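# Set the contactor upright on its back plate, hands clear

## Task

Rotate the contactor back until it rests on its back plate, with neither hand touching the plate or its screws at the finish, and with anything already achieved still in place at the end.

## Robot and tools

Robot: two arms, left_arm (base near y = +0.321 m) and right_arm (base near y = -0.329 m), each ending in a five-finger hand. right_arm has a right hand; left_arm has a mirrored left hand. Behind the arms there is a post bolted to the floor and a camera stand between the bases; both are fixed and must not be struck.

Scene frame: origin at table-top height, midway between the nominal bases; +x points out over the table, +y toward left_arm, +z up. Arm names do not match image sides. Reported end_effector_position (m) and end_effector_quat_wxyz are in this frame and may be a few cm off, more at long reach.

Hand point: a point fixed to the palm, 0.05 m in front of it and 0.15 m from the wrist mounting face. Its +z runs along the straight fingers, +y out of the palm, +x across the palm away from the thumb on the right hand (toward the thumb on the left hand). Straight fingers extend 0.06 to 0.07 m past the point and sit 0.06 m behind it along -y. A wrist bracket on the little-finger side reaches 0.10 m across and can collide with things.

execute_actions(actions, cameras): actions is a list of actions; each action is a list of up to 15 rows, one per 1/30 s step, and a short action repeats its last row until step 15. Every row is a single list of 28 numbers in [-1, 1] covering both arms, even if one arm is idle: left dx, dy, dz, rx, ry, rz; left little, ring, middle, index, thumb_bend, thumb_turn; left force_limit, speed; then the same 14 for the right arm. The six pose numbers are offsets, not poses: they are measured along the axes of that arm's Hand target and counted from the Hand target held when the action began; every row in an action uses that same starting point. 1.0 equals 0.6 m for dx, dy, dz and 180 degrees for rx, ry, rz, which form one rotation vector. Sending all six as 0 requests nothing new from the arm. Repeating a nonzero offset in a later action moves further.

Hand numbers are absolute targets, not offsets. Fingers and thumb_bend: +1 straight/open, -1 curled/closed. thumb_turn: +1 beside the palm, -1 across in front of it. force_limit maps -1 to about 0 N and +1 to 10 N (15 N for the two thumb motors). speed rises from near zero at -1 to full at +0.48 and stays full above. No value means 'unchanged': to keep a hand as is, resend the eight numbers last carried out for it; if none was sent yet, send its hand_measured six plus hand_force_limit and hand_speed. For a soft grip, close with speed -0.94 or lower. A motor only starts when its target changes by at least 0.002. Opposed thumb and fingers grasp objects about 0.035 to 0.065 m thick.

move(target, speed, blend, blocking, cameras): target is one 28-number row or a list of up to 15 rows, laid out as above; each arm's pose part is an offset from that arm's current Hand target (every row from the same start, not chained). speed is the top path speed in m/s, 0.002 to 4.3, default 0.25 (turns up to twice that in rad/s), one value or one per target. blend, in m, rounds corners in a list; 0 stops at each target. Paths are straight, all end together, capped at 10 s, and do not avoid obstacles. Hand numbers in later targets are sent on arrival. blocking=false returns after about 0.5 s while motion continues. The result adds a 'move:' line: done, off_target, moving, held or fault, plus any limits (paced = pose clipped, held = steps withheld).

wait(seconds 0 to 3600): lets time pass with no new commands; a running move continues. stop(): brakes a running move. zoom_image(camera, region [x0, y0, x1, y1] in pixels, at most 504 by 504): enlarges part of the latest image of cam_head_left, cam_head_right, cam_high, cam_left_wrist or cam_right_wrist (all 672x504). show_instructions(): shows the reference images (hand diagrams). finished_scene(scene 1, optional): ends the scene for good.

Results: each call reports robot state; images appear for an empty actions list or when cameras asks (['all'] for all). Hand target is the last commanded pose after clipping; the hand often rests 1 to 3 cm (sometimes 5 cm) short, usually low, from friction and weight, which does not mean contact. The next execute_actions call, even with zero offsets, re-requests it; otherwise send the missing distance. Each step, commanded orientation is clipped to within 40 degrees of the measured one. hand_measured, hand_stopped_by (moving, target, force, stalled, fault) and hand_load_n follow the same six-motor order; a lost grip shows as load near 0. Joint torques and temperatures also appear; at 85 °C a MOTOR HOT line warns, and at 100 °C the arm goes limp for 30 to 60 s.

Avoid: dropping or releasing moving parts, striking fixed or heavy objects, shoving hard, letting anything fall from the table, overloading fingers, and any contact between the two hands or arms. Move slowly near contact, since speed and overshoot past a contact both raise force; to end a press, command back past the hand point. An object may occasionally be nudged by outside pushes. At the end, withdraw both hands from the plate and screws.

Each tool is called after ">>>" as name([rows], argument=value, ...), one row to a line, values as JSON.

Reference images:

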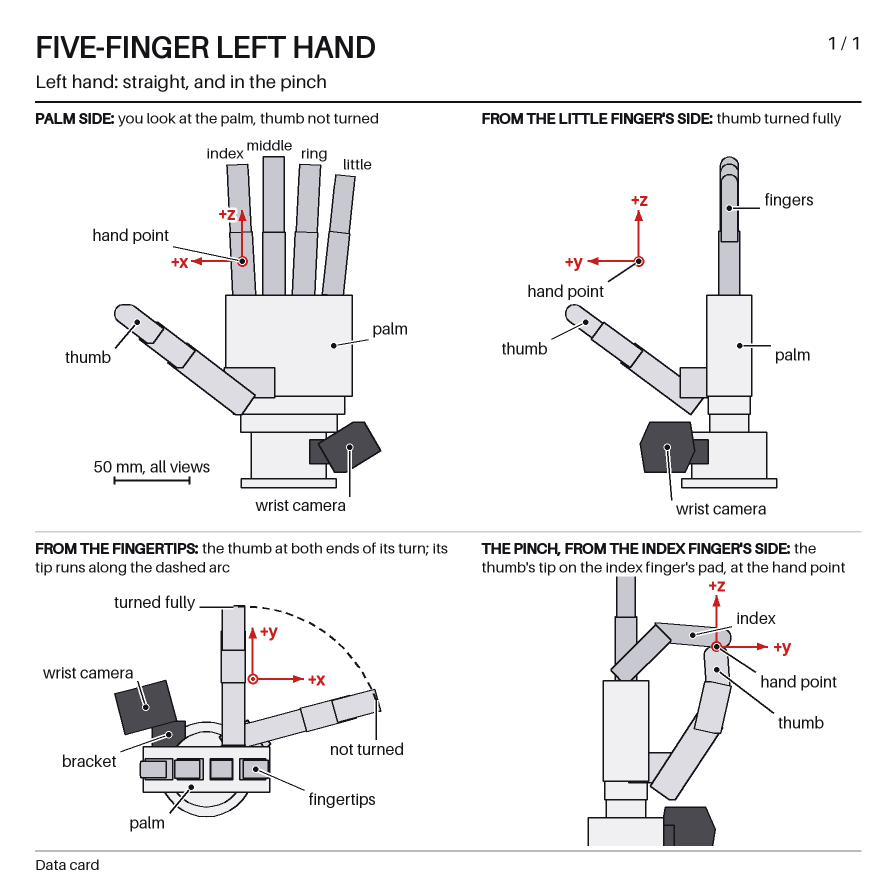

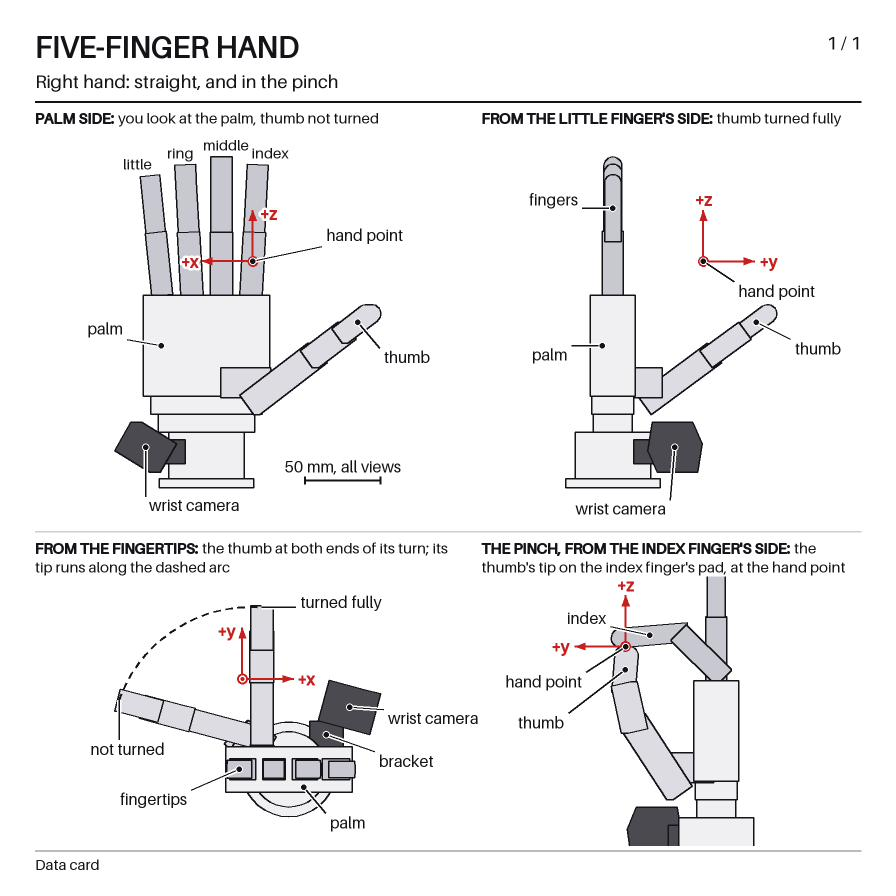

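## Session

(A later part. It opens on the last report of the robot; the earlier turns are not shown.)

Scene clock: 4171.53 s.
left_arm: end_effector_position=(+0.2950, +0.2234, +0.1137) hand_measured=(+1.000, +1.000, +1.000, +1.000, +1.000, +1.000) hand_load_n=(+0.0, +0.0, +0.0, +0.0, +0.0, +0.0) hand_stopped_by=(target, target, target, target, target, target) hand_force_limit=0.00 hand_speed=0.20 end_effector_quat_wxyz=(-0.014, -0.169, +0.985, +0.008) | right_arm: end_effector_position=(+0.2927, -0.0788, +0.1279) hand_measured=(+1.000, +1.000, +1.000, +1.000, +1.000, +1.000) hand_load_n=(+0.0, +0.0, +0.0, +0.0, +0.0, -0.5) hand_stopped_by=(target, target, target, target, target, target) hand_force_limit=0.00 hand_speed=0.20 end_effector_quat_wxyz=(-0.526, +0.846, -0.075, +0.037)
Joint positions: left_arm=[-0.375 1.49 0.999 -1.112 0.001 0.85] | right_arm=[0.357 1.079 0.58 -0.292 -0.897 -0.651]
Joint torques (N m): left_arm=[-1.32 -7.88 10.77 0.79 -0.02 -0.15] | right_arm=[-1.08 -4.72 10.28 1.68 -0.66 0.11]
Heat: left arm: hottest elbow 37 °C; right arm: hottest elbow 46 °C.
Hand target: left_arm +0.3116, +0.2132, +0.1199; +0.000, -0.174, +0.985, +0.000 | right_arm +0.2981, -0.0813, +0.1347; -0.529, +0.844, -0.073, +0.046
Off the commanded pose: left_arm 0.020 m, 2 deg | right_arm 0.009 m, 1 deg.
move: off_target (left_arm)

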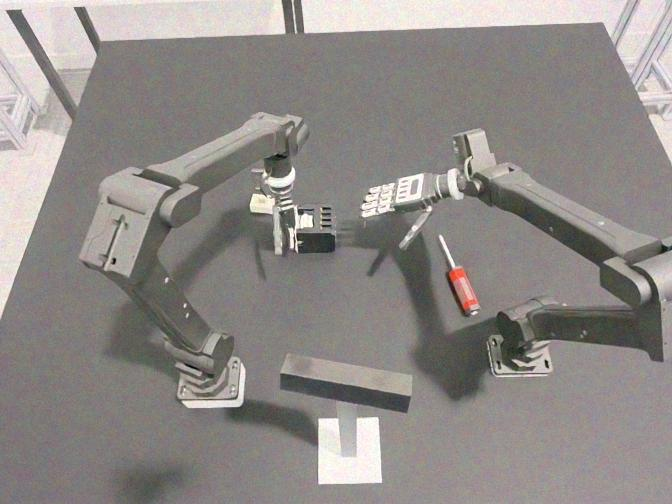

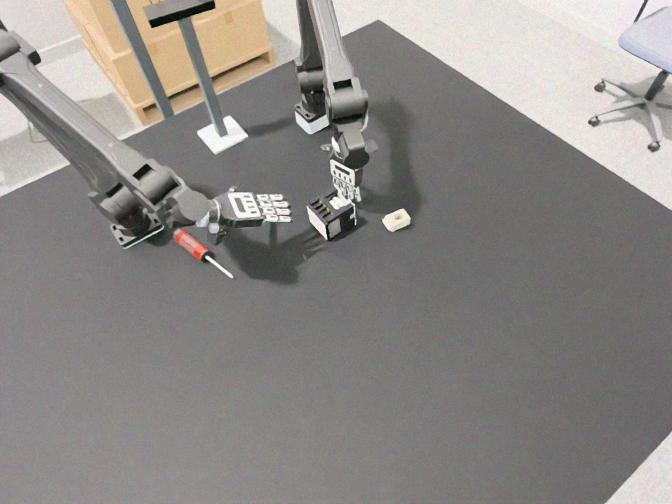

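>>> move(target=[0,-0.0583,0,0,0,0,1,1,1,1,1,1,0,0.2,0,0,0,0,0,0,1,1,1,1,1,1,0,0.2], speed=0.06, cameras=["cam_head_left","cam_high"])

>>> zoom_image(camera="cam_head_left", region=[270, 180, 390, 280])

>>> zoom_image(camera="cam_high", region=[270, 150, 430, 270])

Scene clock: 4182.03 s.
left_arm: end_effector_position=(+0.3067, +0.1952, +0.1135) hand_measured=(+1.000, +1.000, +1.000, +1.000, +1.000, +1.000) hand_load_n=(+0.0, +0.0, +0.0, -1.0, +0.0, +0.0) hand_stopped_by=(target, target, target, target, target, target) hand_force_limit=0.00 hand_speed=0.20 end_effector_quat_wxyz=(-0.012, -0.167, +0.986, +0.011) | right_arm: end_effector_position=(+0.2927, -0.0788, +0.1279) hand_measured=(+1.000, +1.000, +1.000, +1.000, +1.000, +1.000) hand_load_n=(+0.0, +0.0, -0.5, -0.5, +0.0, +0.0) hand_stopped_by=(target, target, target, target, target, target) hand_force_limit=0.00 hand_speed=0.20 end_effector_quat_wxyz=(-0.526, +0.846, -0.075, +0.037)
Joint positions: left_arm=[-0.432 1.544 1.06 -1.12 -0.005 0.798] | right_arm=[0.357 1.079 0.58 -0.292 -0.897 -0.651]
Joint torques (N m): left_arm=[-1.55 -8.23 11.49 0.62 0.26 -0.24] | right_arm=[-1.08 -4.78 10.28 1.68 -0.66 0.11]
Heat: left arm: hottest elbow 37 °C; right arm: hottest elbow 46 °C.
Hand target: left_arm +0.3236, +0.1802, +0.1200; +0.000, -0.174, +0.985, +0.000 | right_arm +0.2981, -0.0813, +0.1347; -0.529, +0.844, -0.073, +0.046
Off the commanded pose: left_arm 0.023 m, 2 deg | right_arm 0.009 m, 1 deg.
move: off_target (left_arm)

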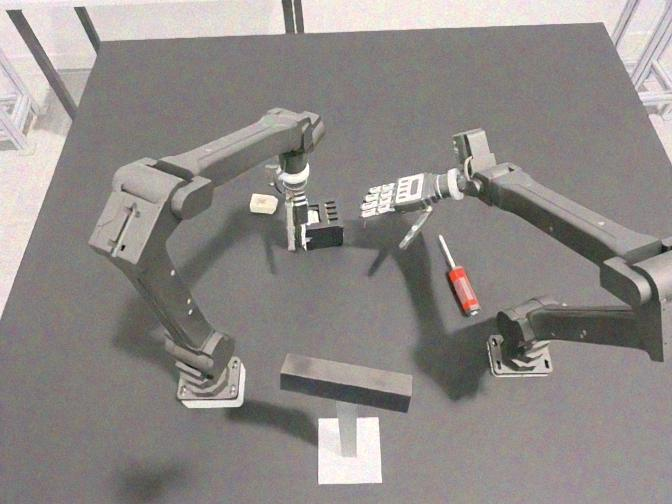

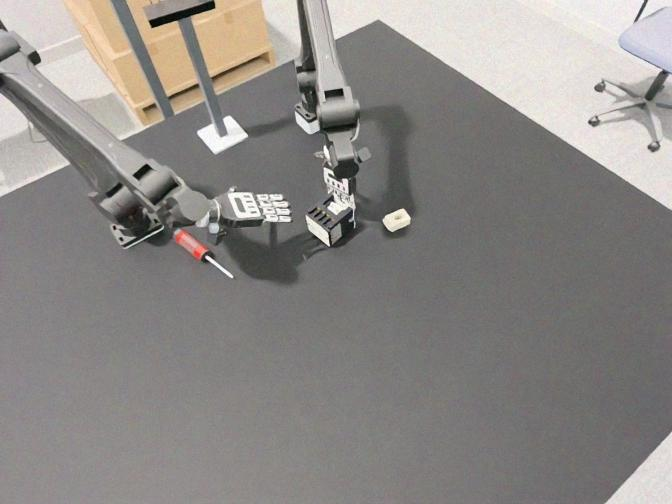

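Scaled by 4.200 from the camera's image (finer frame: 960x720).

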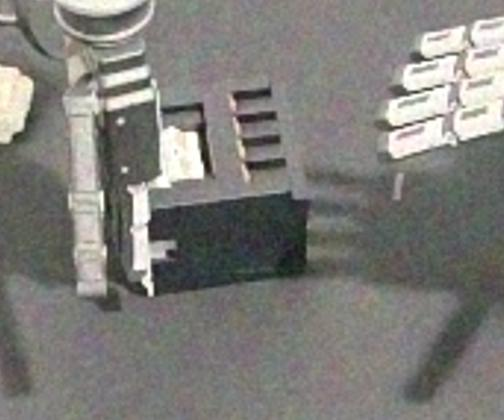

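Scaled by 3.150 from the camera's image (finer frame: 960x720).

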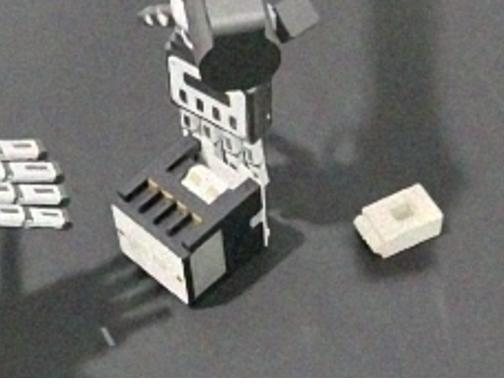

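>>> move(target=[0.008,-0.0583,0,0,0,0,1,1,1,1,1,1,0,0.2,0,0,0,0,0,0,1,1,1,1,1,1,0,0.2], speed=0.06, cameras=["cam_head_left","cam_high"])

>>> zoom_image(camera="cam_head_left", region=[270, 180, 390, 280])

>>> zoom_image(camera="cam_high", region=[270, 150, 430, 270])

Scene clock: 4197.30 s.
left_arm: end_effector_position=(+0.3158, +0.1632, +0.1140) hand_measured=(+1.000, +1.000, +1.000, +1.000, +1.000, +1.000) hand_load_n=(+0.0, +0.0, -0.5, +0.0, +0.0, +0.0) hand_stopped_by=(target, target, target, target, target, target) hand_force_limit=0.00 hand_speed=0.20 end_effector_quat_wxyz=(-0.011, -0.172, +0.985, +0.012) | right_arm: end_effector_position=(+0.2927, -0.0788, +0.1279) hand_measured=(+1.000, +1.000, +1.000, +1.000, +1.000, +1.000) hand_load_n=(+0.0, +0.0, +0.0, +0.0, +0.0, +0.0) hand_stopped_by=(target, target, target, target, target, target) hand_force_limit=0.00 hand_speed=0.20 end_effector_quat_wxyz=(-0.526, +0.846, -0.075, +0.037)
Joint positions: left_arm=[-0.49 1.598 1.125 -1.131 -0.005 0.731] | right_arm=[0.357 1.079 0.58 -0.292 -0.897 -0.651]
Joint torques (N m): left_arm=[-1.96 -9.17 11.55 0.62 0.27 -0.18] | right_arm=[-1.08 -4.72 10.28 1.68 -0.66 0.11]
Heat: left arm: hottest elbow 37 °C; right arm: hottest elbow 45 °C.
Hand target: left_arm +0.3310, +0.1457, +0.1199; +0.000, -0.174, +0.985, +0.000 | right_arm +0.2981, -0.0813, +0.1347; -0.529, +0.844, -0.073, +0.046
Off the commanded pose: left_arm 0.024 m, 2 deg | right_arm 0.009 m, 1 deg.
move: off_target (left_arm)

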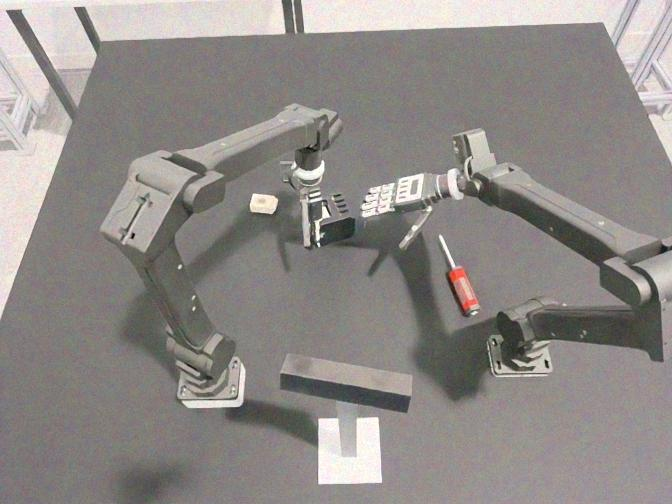

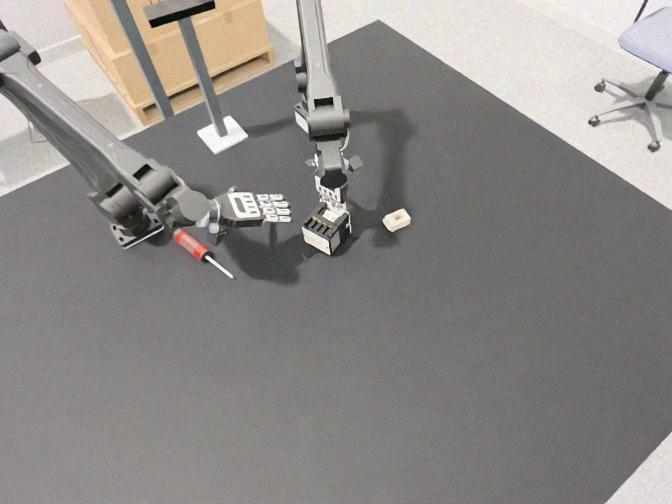

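Scaled by 4.200 from the camera's image (finer frame: 960x720).

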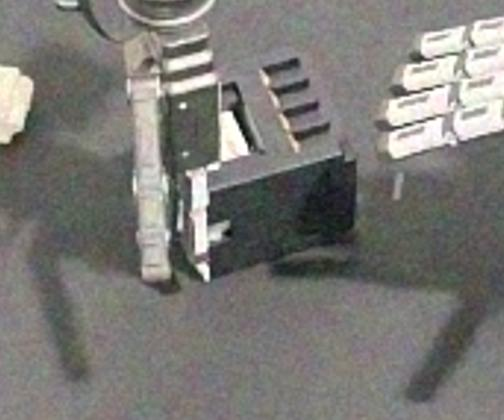

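Scaled by 3.150 from the camera's image (finer frame: 960x720).

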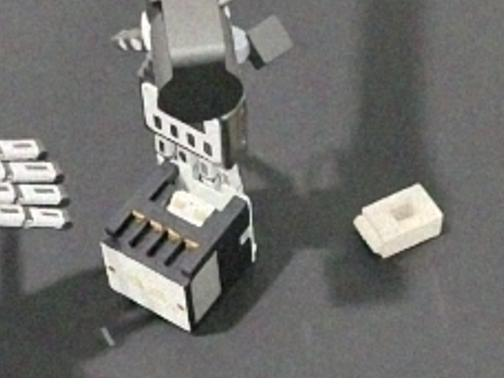

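>>> move([
  [-0.0248,0.034,0,0,0,0.0833,1,1,1,1,1,1,0,0.2,0,0,0,0,0,0,1,1,1,1,1,1,0,0.2],
  [-0.009,-0.009,0,0,0,0.0833,1,1,1,1,1,1,0,0.2,0,0,0,0,0,0,1,1,1,1,1,1,0,0.2],
], speed=0.06, blend=0.005, cameras=["cam_head_left","cam_high"])

>>> zoom_image(camera="cam_head_left", region=[270, 180, 390, 280])

>>> zoom_image(camera="cam_high", region=[270, 150, 430, 270])

Scene clock: 4284.57 s.
left_arm: end_effector_position=(+0.3250, +0.1615, +0.1136) hand_measured=(+1.000, +1.000, +1.000, +1.000, +1.000, +1.000) hand_load_n=(-1.0, +0.0, +0.0, +0.0, +0.0, +0.0) hand_stopped_by=(target, target, target, target, target, target) hand_force_limit=0.00 hand_speed=0.20 end_effector_quat_wxyz=(-0.010, -0.049, +0.999, +0.014) | right_arm: end_effector_position=(+0.2927, -0.0788, +0.1279) hand_measured=(+1.000, +1.000, +1.000, +1.000, +1.000, +1.000) hand_load_n=(-0.5, +0.0, +0.0, +0.0, +0.0, +0.0) hand_stopped_by=(target, target, target, target, target, target) hand_force_limit=0.00 hand_speed=0.20 end_effector_quat_wxyz=(-0.526, +0.846, -0.075, +0.037)
Joint positions: left_arm=[-0.522 1.605 1.133 -1.131 -0.012 0.946] | right_arm=[0.357 1.079 0.58 -0.292 -0.897 -0.651]
Joint torques (N m): left_arm=[-2.32 -9.35 11.34 0.53 0.54 -0.09] | right_arm=[-1.08 -4.78 10.28 1.68 -0.66 0.11]
Heat: left arm: hottest elbow 39 °C; right arm: hottest elbow 45 °C.
Hand target: left_arm +0.3380, +0.1424, +0.1200; +0.000, -0.044, +0.999, +0.000 | right_arm +0.2981, -0.0813, +0.1347; -0.529, +0.844, -0.073, +0.046
Off the commanded pose: left_arm 0.024 m, 2 deg | right_arm 0.009 m, 1 deg.
move: off_target (left_arm)

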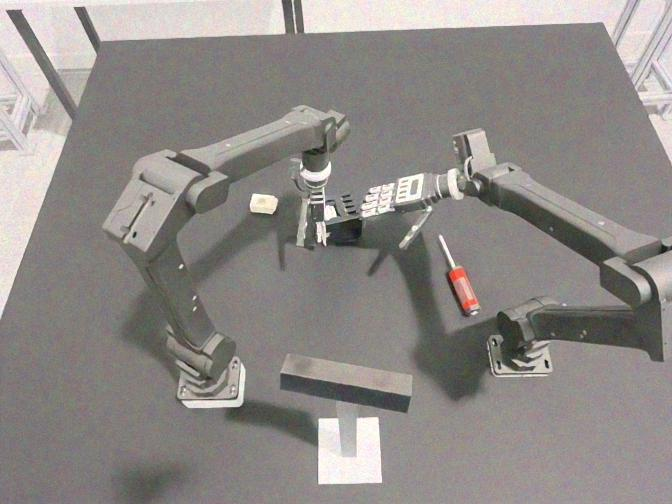

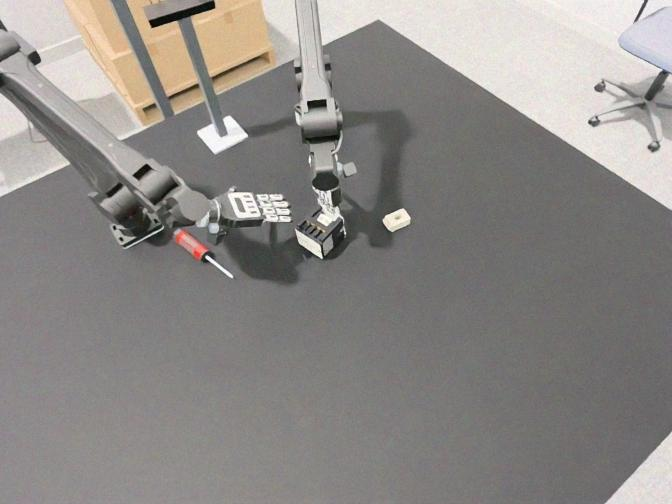

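Scaled by 4.200 from the camera's image (finer frame: 960x720).

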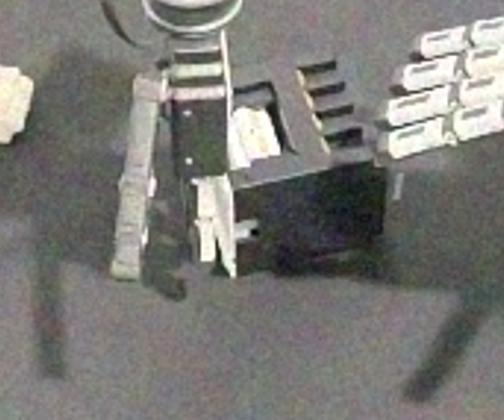

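Scaled by 3.150 from the camera's image (finer frame: 960x720).

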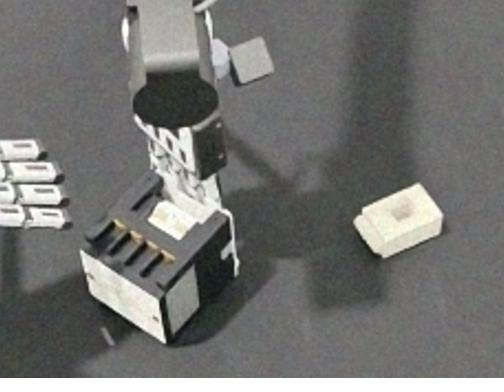

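>>> move(target=[0.006,-0.0498,0,0,0,0,1,1,1,1,1,1,0,0.2,0,0.0438,-0.0899,0,0,0,1,1,1,1,1,1,0,0.2], speed=0.06, cameras=["cam_head_left","cam_high"])

>>> zoom_image(camera="cam_head_left", region=[270, 180, 390, 280])

>>> zoom_image(camera="cam_high", region=[270, 150, 430, 270])

Scene clock: 4306.23 s.
left_arm: end_effector_position=(+0.3278, +0.1326, +0.1133) hand_measured=(+1.000, +1.000, +1.000, +1.000, +1.000, +1.000) hand_load_n=(-0.5, +0.0, +0.0, +0.0, +0.0, +0.0) hand_stopped_by=(target, target, target, target, target, target) hand_force_limit=0.00 hand_speed=0.20 end_effector_quat_wxyz=(-0.006, -0.052, +0.999, +0.012) | right_arm: end_effector_position=(+0.2821, -0.1372, +0.1283) hand_measured=(+1.000, +1.000, +1.000, +1.000, +1.000, +1.000) hand_load_n=(+0.0, +0.0, +0.0, +0.0, +0.0, -0.5) hand_stopped_by=(target, target, target, target, target, target) hand_force_limit=0.00 hand_speed=0.20 end_effector_quat_wxyz=(-0.527, +0.846, -0.074, +0.037)
Joint positions: left_arm=[-0.573 1.642 1.18 -1.133 -0.012 0.89] | right_arm=[0.162 1.02 0.574 -0.564 -1.021 -0.919]
Joint torques (N m): left_arm=[-2.55 -10.17 11.33 0.25 0.54 -0.08] | right_arm=[-1.2 -3.49 10.35 1.35 -0.81 0.09]
Heat: left arm: hottest elbow 39 °C; right arm: hottest elbow 45 °C.
Hand target: left_arm +0.3370, +0.1124, +0.1199; +0.000, -0.044, +0.999, +0.000 | right_arm +0.2877, -0.1404, +0.1346; -0.529, +0.844, -0.073, +0.046
Off the commanded pose: left_arm 0.023 m, 2 deg | right_arm 0.009 m, 1 deg.
move: off_target (left_arm)

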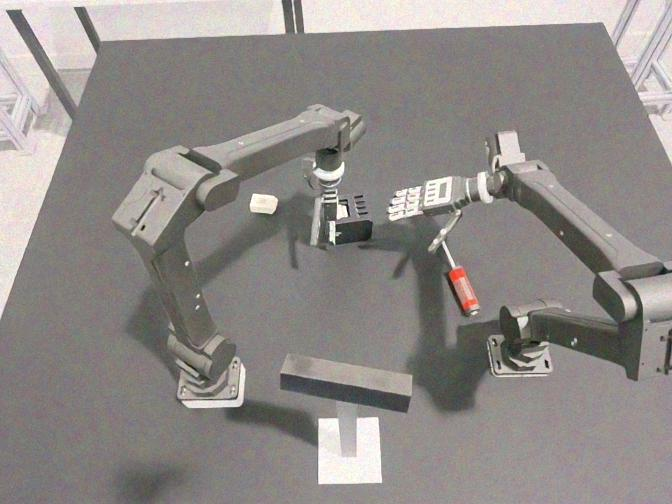

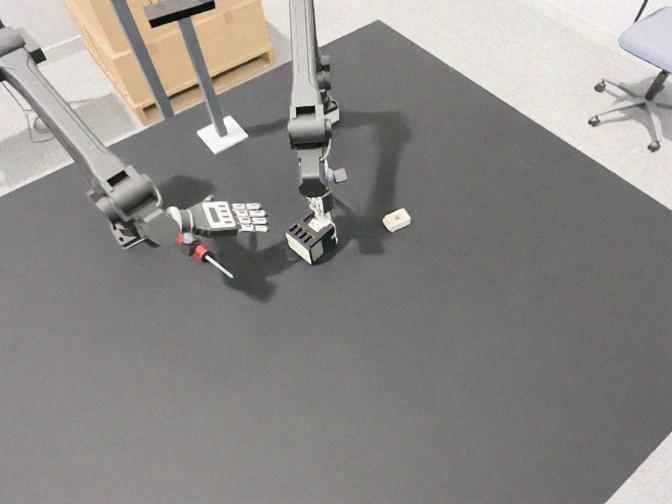

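Scaled by 4.200 from the camera's image (finer frame: 960x720).

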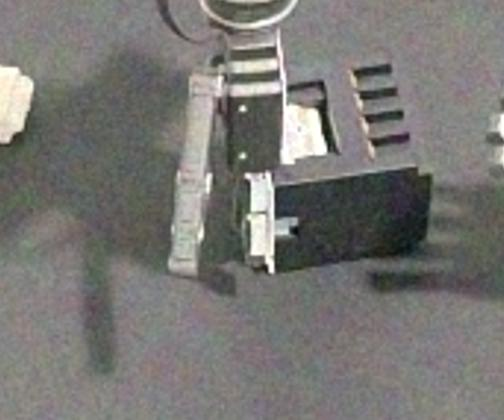

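Scaled by 3.150 from the camera's image (finer frame: 960x720).

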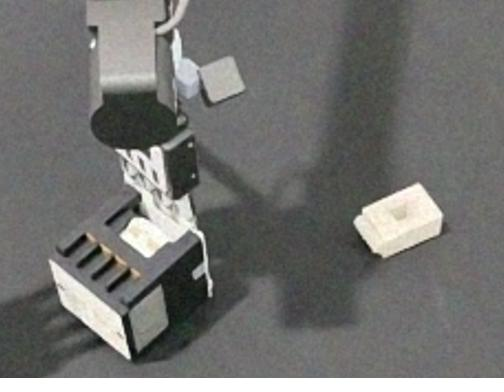

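>>> move([
  [0,0.1,0,0,0,0,1,1,1,1,1,1,0,0.2,0,0,0,0,0,0,1,1,1,1,1,1,0,0.2],
  [0.034,0.1277,-0.1333,0,0,0,1,1,1,1,1,1,0,0.2,0,0,0,0,0,0,1,1,1,1,1,1,0,0.2],
  [0.099,0.0917,-0.1983,0.2147,0.1447,-0.2734,1,1,1,1,1,1,0,0.2,0,0,0,0,0,0,1,1,1,1,1,1,0,0.2],
], speed=0.25, blend=0.02, cameras=["cam_head_left","cam_high"])

Scene clock: 4409.87 s.
left_arm: end_effector_position=(+0.2715, +0.1611, +0.2346) hand_measured=(+1.000, +1.000, +1.000, +1.000, +1.000, +1.000) hand_load_n=(+0.0, +0.0, +0.0, +0.0, +0.0, +0.0) hand_stopped_by=(target, target, target, target, target, target) hand_force_limit=0.00 hand_speed=0.20 end_effector_quat_wxyz=(-0.209, -0.436, +0.815, -0.320) | right_arm: end_effector_position=(+0.2822, -0.1372, +0.1283) hand_measured=(+1.000, +1.000, +1.000, +1.000, +1.000, +1.000) hand_load_n=(+0.0, +0.0, +0.0, +0.0, +0.0, -0.5) hand_stopped_by=(target, target, target, target, target, target) hand_force_limit=0.00 hand_speed=0.20 end_effector_quat_wxyz=(-0.527, +0.846, -0.073, +0.037)
Joint positions: left_arm=[-0.078 1.343 1.041 -1.274 0.784 0.508] | right_arm=[0.162 1.02 0.574 -0.564 -1.021 -0.92]
Joint torques (N m): left_arm=[-0.15 -9.17 7.51 1.06 0.87 -0.19] | right_arm=[-1.2 -3.49 10.37 1.32 -0.81 0.11]
Heat: left arm: hottest elbow 40 °C; right arm: hottest elbow 45 °C.
Hand target: left_arm +0.2729, +0.1620, +0.2388; -0.200, -0.441, +0.812, -0.327 | right_arm +0.2877, -0.1404, +0.1346; -0.529, +0.844, -0.073, +0.046
Off the commanded pose: left_arm 0.005 m, 1 deg | right_arm 0.009 m, 1 deg.
move: done

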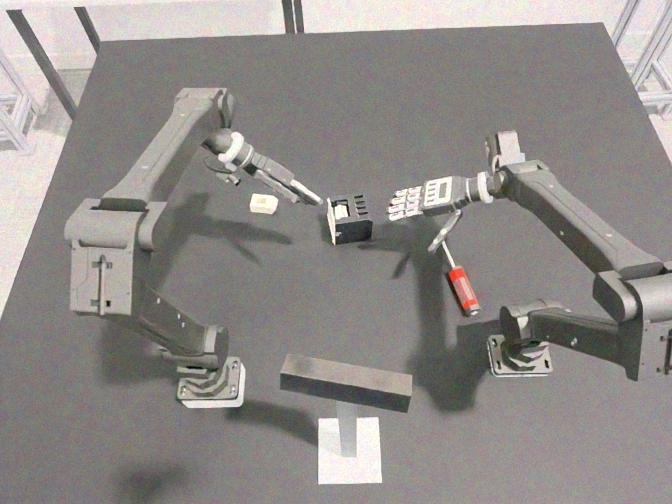

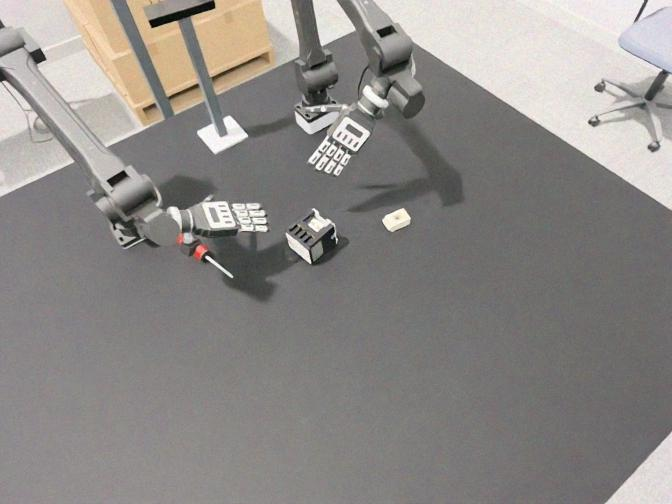

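>>> move([
  [0.0713,-0.1571,-0.117,0.0444,0.1457,-0.3547,1,1,1,1,1,1,0,0.2,0,0,0,0,0,0,1,1,1,1,1,1,0,0.2],
  [-0.104,-0.2235,-0.1366,-0.0242,0.2218,-0.6874,1,1,1,1,1,1,0,0.2,0,0,0,0,0,0,1,1,1,1,1,1,0,0.2],
], speed=0.25, blend=0.02, cameras=["cam_head_left","cam_high","cam_left_wrist"])

Scene clock: 4440.63 s.
left_arm: end_effector_position=(+0.4235, +0.2013, +0.3004) hand_measured=(+1.000, +1.000, +1.000, +1.000, +1.000, +1.000) hand_load_n=(+0.5, +0.0, +0.0, +0.0, +0.0, +0.0) hand_stopped_by=(target, target, target, target, target, target) hand_force_limit=0.00 hand_speed=0.20 end_effector_quat_wxyz=(+0.606, +0.789, +0.083, +0.055) | right_arm: end_effector_position=(+0.2822, -0.1372, +0.1283) hand_measured=(+1.000, +1.000, +1.000, +1.000, +1.000, +1.000) hand_load_n=(+0.0, +0.0, +0.0, +0.0, +0.0, +0.0) hand_stopped_by=(target, target, target, target, target, target) hand_force_limit=0.00 hand_speed=0.20 end_effector_quat_wxyz=(-0.527, +0.846, -0.073, +0.037)
Joint positions: left_arm=[0.202 1.459 0.926 -1.048 1.309 -1.575] | right_arm=[0.162 1.02 0.574 -0.564 -1.021 -0.92]
Joint torques (N m): left_arm=[-0.38 -10.17 6.82 1.11 1.04 -0.15] | right_arm=[-1.2 -3.49 10.37 1.32 -0.81 0.11]
Heat: left arm: hottest elbow 38 °C; right arm: hottest elbow 45 °C.
Hand target: left_arm +0.4226, +0.2031, +0.3061; +0.605, +0.789, +0.083, +0.064 | right_arm +0.2877, -0.1404, +0.1346; -0.529, +0.844, -0.073, +0.046
Off the commanded pose: left_arm 0.006 m, 1 deg | right_arm 0.009 m, 1 deg.
move: done

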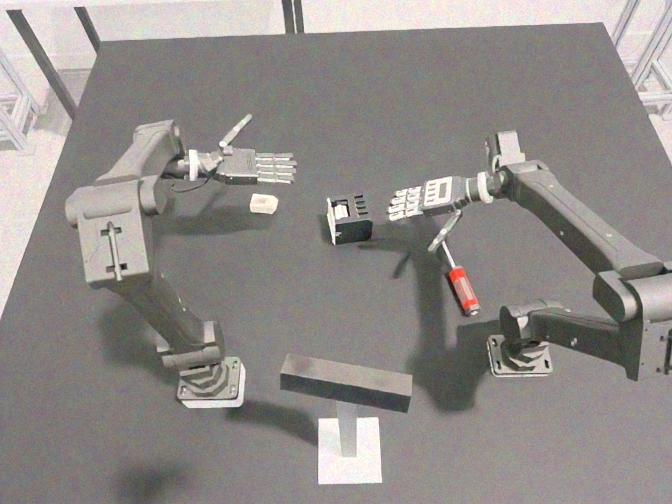

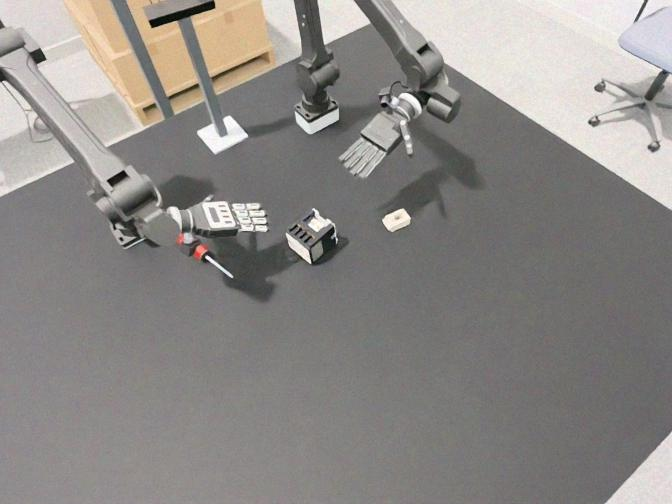

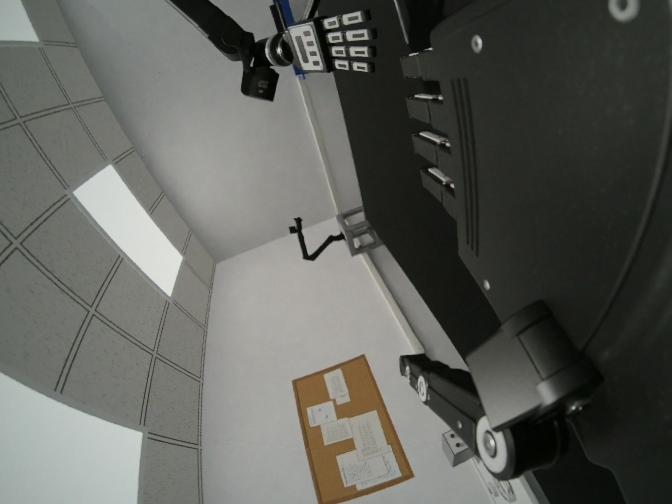

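>>> move(target=[-0.0135,-0.2022,0.0567,0,-0.0215,0.0058,1,1,1,1,1,-1,0,0.2,0,0,0,0,0,0,1,1,1,1,1,1,0,0.2], speed=0.15, cameras=["cam_head_left","cam_high","cam_right_wrist"])

>>> zoom_image(camera="cam_head_left", region=[240, 150, 420, 285])

>>> zoom_image(camera="cam_high", region=[260, 120, 460, 270])

Scene clock: 4483.43 s.
left_arm: end_effector_position=(+0.4121, +0.1975, +0.1826) hand_measured=(+1.000, +1.000, +1.000, +1.000, +1.000, -1.000) hand_load_n=(+0.0, +0.0, +0.0, +0.0, +0.0, +0.0) hand_stopped_by=(target, target, target, target, target, target) hand_force_limit=0.00 hand_speed=0.20 end_effector_quat_wxyz=(+0.607, +0.792, +0.056, +0.042) | right_arm: end_effector_position=(+0.2822, -0.1372, +0.1283) hand_measured=(+1.000, +1.000, +1.000, +1.000, +1.000, +1.000) hand_load_n=(+0.0, +0.0, +0.0, +0.0, +0.0, +0.0) hand_stopped_by=(target, target, target, target, target, target) hand_force_limit=0.00 hand_speed=0.20 end_effector_quat_wxyz=(-0.527, +0.846, -0.073, +0.037)
Joint positions: left_arm=[0.202 1.723 0.847 -0.906 1.302 -1.353] | right_arm=[0.162 1.02 0.574 -0.564 -1.021 -0.92]
Joint torques (N m): left_arm=[-0.32 -8.82 6 -0.16 1.02 0.13] | right_arm=[-1.2 -3.49 10.37 1.33 -0.8 0.11]
Heat: left arm: hottest elbow 36 °C; right arm: hottest elbow 45 °C.
Hand target: left_arm +0.4148, +0.2000, +0.1800; +0.607, +0.791, +0.056, +0.042 | right_arm +0.2877, -0.1404, +0.1346; -0.529, +0.844, -0.073, +0.046
Off the commanded pose: left_arm 0.005 m, 0 deg | right_arm 0.009 m, 1 deg.
move: done

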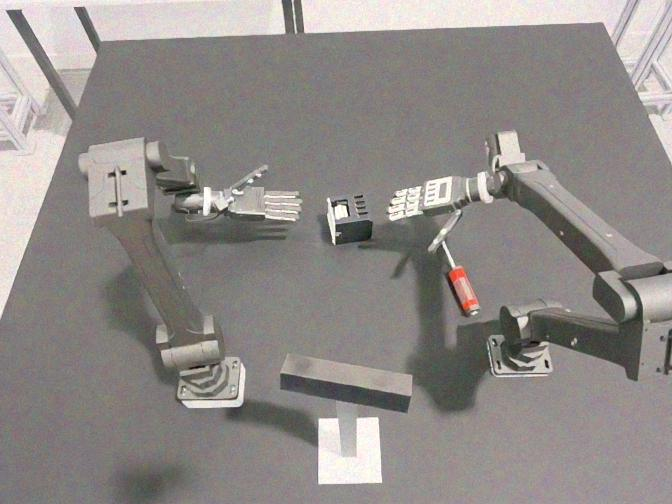

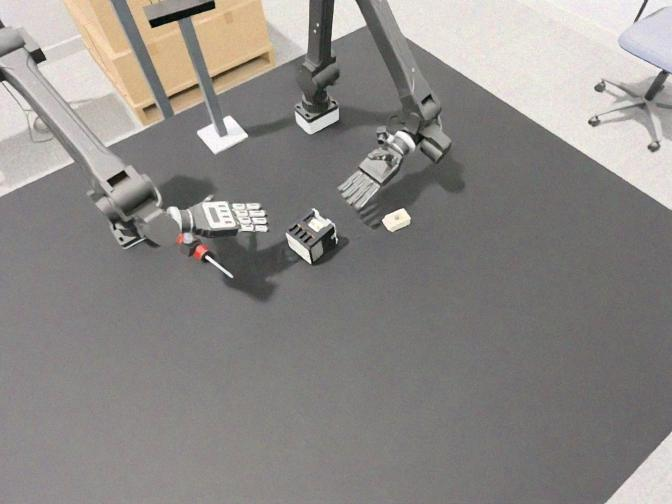

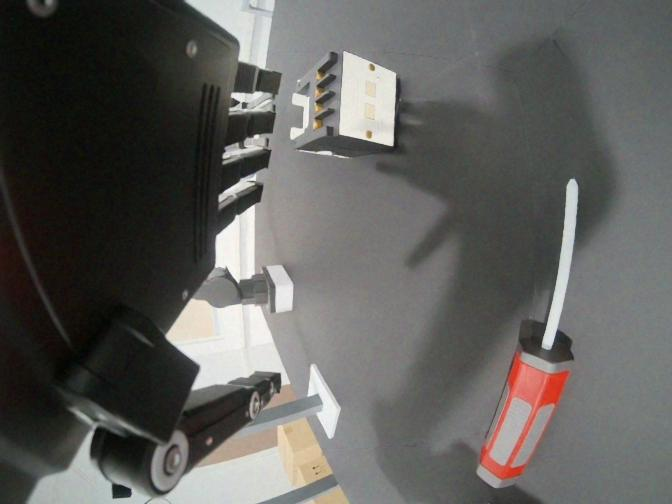

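Scaled by 2.800 from the camera's image (finer frame: 960x720).

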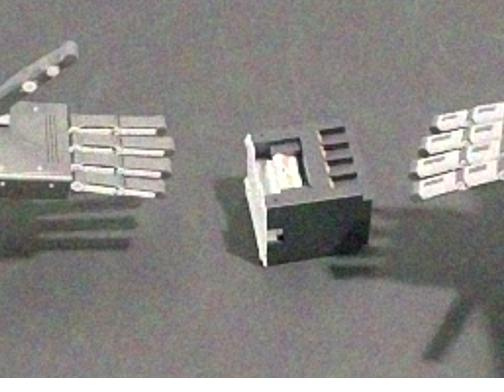

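Scaled by 2.520 from the camera's image (finer frame: 960x720).

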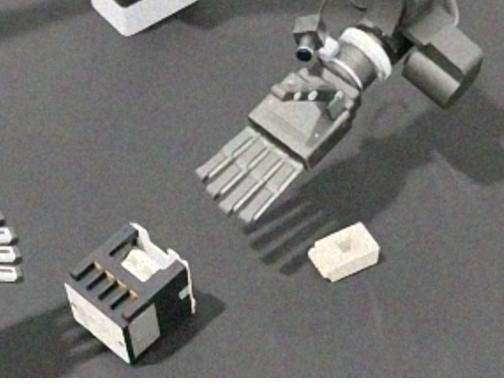

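>>> move(target=[0,-0.1046,0.028,0,0,0,1,1,1,1,1,-1,0,0.2,0,0,0,0,0,0,1,1,1,1,1,1,0,0.2], speed=0.1, cameras=["cam_head_left","cam_high","cam_right_wrist"])

>>> zoom_image(camera="cam_head_left", region=[240, 150, 420, 285])

>>> zoom_image(camera="cam_high", region=[260, 120, 460, 270])

>>> zoom_image(camera="cam_right_wrist", region=[240, 0, 440, 200])

Scene clock: 4506.43 s.
left_arm: end_effector_position=(+0.4167, +0.1983, +0.1200) hand_measured=(+1.000, +1.000, +1.000, +1.000, +1.000, -1.000) hand_load_n=(+0.0, +0.0, +0.0, +0.0, +0.0, +0.0) hand_stopped_by=(target, target, target, target, target, target) hand_force_limit=0.00 hand_speed=0.20 end_effector_quat_wxyz=(+0.607, +0.792, +0.055, +0.040) | right_arm: end_effector_position=(+0.2822, -0.1372, +0.1283) hand_measured=(+1.000, +1.000, +1.000, +1.000, +1.000, +1.000) hand_load_n=(+0.0, +0.0, +0.0, +0.0, +0.0, +0.0) hand_stopped_by=(target, target, target, target, target, target) hand_force_limit=0.00 hand_speed=0.20 end_effector_quat_wxyz=(-0.527, +0.846, -0.073, +0.037)
Joint positions: left_arm=[0.202 1.892 0.847 -0.753 1.301 -1.339] | right_arm=[0.162 1.02 0.574 -0.564 -1.021 -0.92]
Joint torques (N m): left_arm=[-0.26 -10.23 3.48 0.76 1.06 0.05] | right_arm=[-1.26 -3.49 10.36 1.32 -0.8 0.11]
Heat: left arm: hottest elbow 36 °C; right arm: hottest elbow 45 °C.
Hand target: left_arm +0.4148, +0.2000, +0.1152; +0.607, +0.791, +0.056, +0.042 | right_arm +0.2877, -0.1404, +0.1346; -0.529, +0.844, -0.073, +0.046
Off the commanded pose: left_arm 0.006 m, 0 deg | right_arm 0.009 m, 1 deg.
move: done

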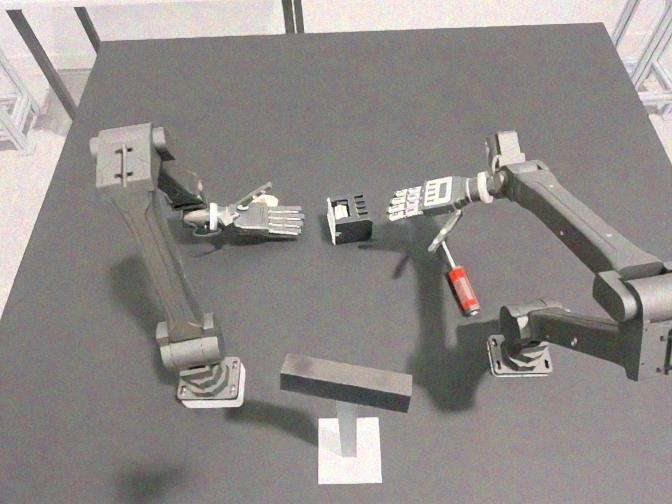

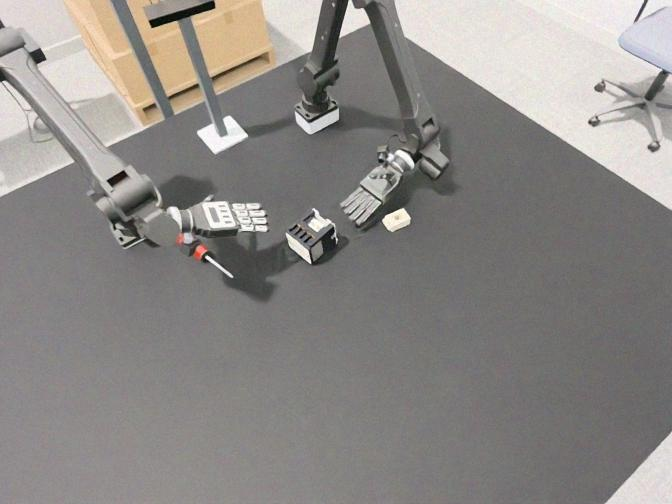

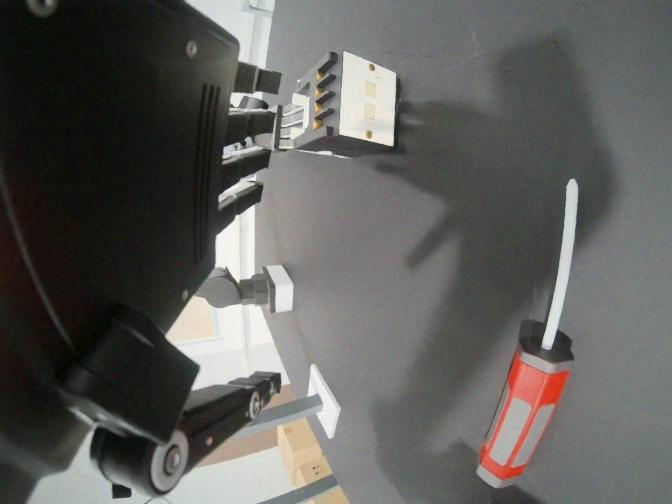

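Scaled by 2.800 from the camera's image (finer frame: 960x720).

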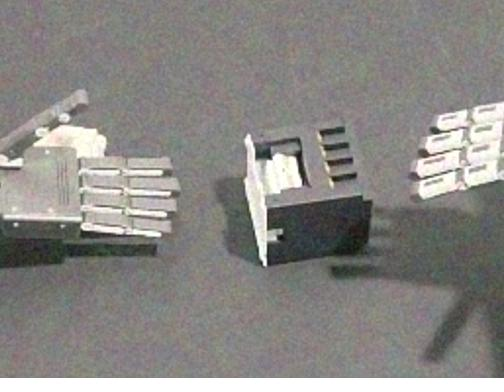

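Scaled by 2.520 from the camera's image (finer frame: 960x720).

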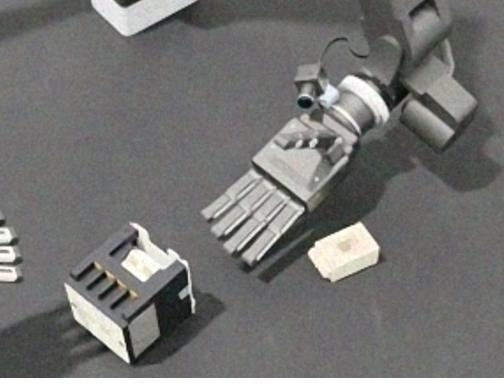

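Scaled by 2.520 from the camera's image (finer frame: 960x720).

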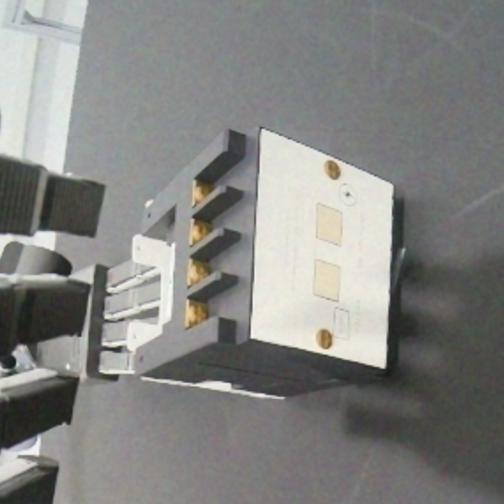

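>>> move(target=[0.0072,-0.0062,0.0847,0,0,0,1,1,1,1,1,-1,0,0.2,0,0,0,0,0,0,1,1,1,1,1,1,0,0.2], speed=0.08, cameras=["cam_head_left","cam_high","cam_right_wrist"])

>>> zoom_image(camera="cam_head_left", region=[240, 150, 420, 285])

>>> zoom_image(camera="cam_high", region=[260, 120, 460, 270])

Scene clock: 4528.07 s.
left_arm: end_effector_position=(+0.4270, +0.1559, +0.0999) hand_measured=(+1.000, +1.000, +1.000, +1.000, +1.000, -1.000) hand_load_n=(+0.0, +0.0, +0.5, +0.0, -0.5, +0.5) hand_stopped_by=(target, target, target, target, target, target) hand_force_limit=0.00 hand_speed=0.20 end_effector_quat_wxyz=(+0.607, +0.791, +0.054, +0.045) | right_arm: end_effector_position=(+0.2822, -0.1372, +0.1283) hand_measured=(+1.000, +1.000, +1.000, +1.000, +1.000, +1.000) hand_load_n=(+0.0, +0.0, +0.0, +0.0, +0.0, -0.5) hand_stopped_by=(target, target, target, target, target, target) hand_force_limit=0.00 hand_speed=0.20 end_effector_quat_wxyz=(-0.527, +0.846, -0.073, +0.037)
Joint positions: left_arm=[0.088 1.907 0.763 -0.214 1.303 -1.786] | right_arm=[0.162 1.02 0.574 -0.564 -1.021 -0.92]
Joint torques (N m): left_arm=[-1.32 -10.87 3.41 1.5 0.97 -0.16] | right_arm=[-1.2 -3.43 10.36 1.32 -0.8 0.11]
Heat: left arm: hottest elbow 35 °C; right arm: hottest elbow 45 °C.
Hand target: left_arm +0.4258, +0.1528, +0.0983; +0.607, +0.791, +0.056, +0.042 | right_arm +0.2877, -0.1404, +0.1346; -0.529, +0.844, -0.073, +0.046
Off the commanded pose: left_arm 0.004 m, 0 deg | right_arm 0.009 m, 1 deg.
move: done

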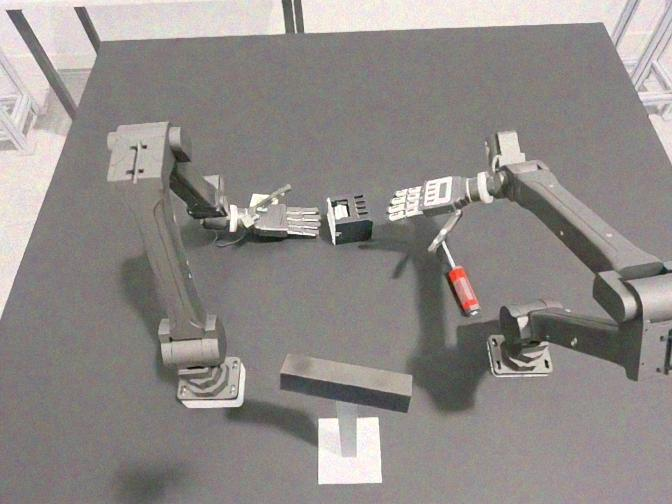

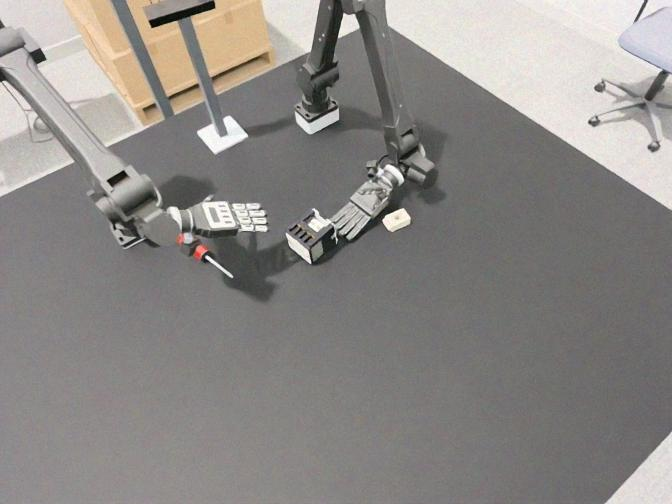

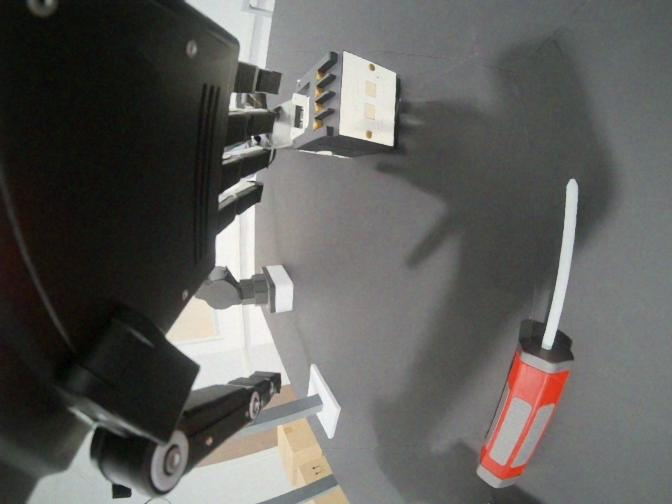

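Scaled by 2.800 from the camera's image (finer frame: 960x720).

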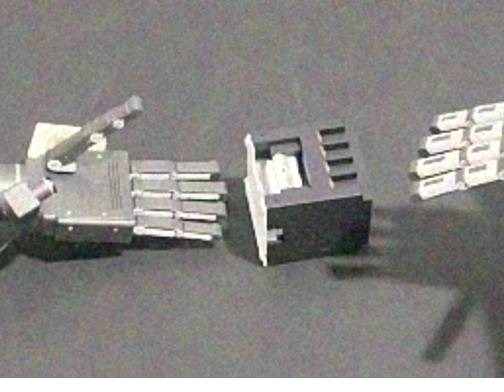

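Scaled by 2.520 from the camera's image (finer frame: 960x720).

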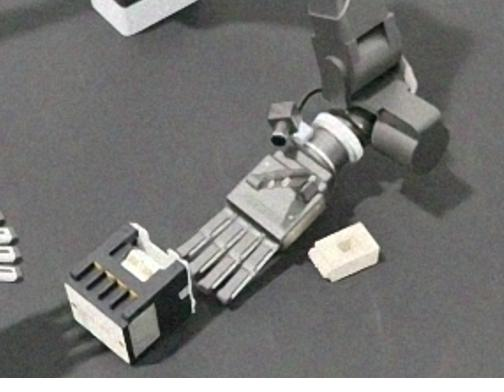

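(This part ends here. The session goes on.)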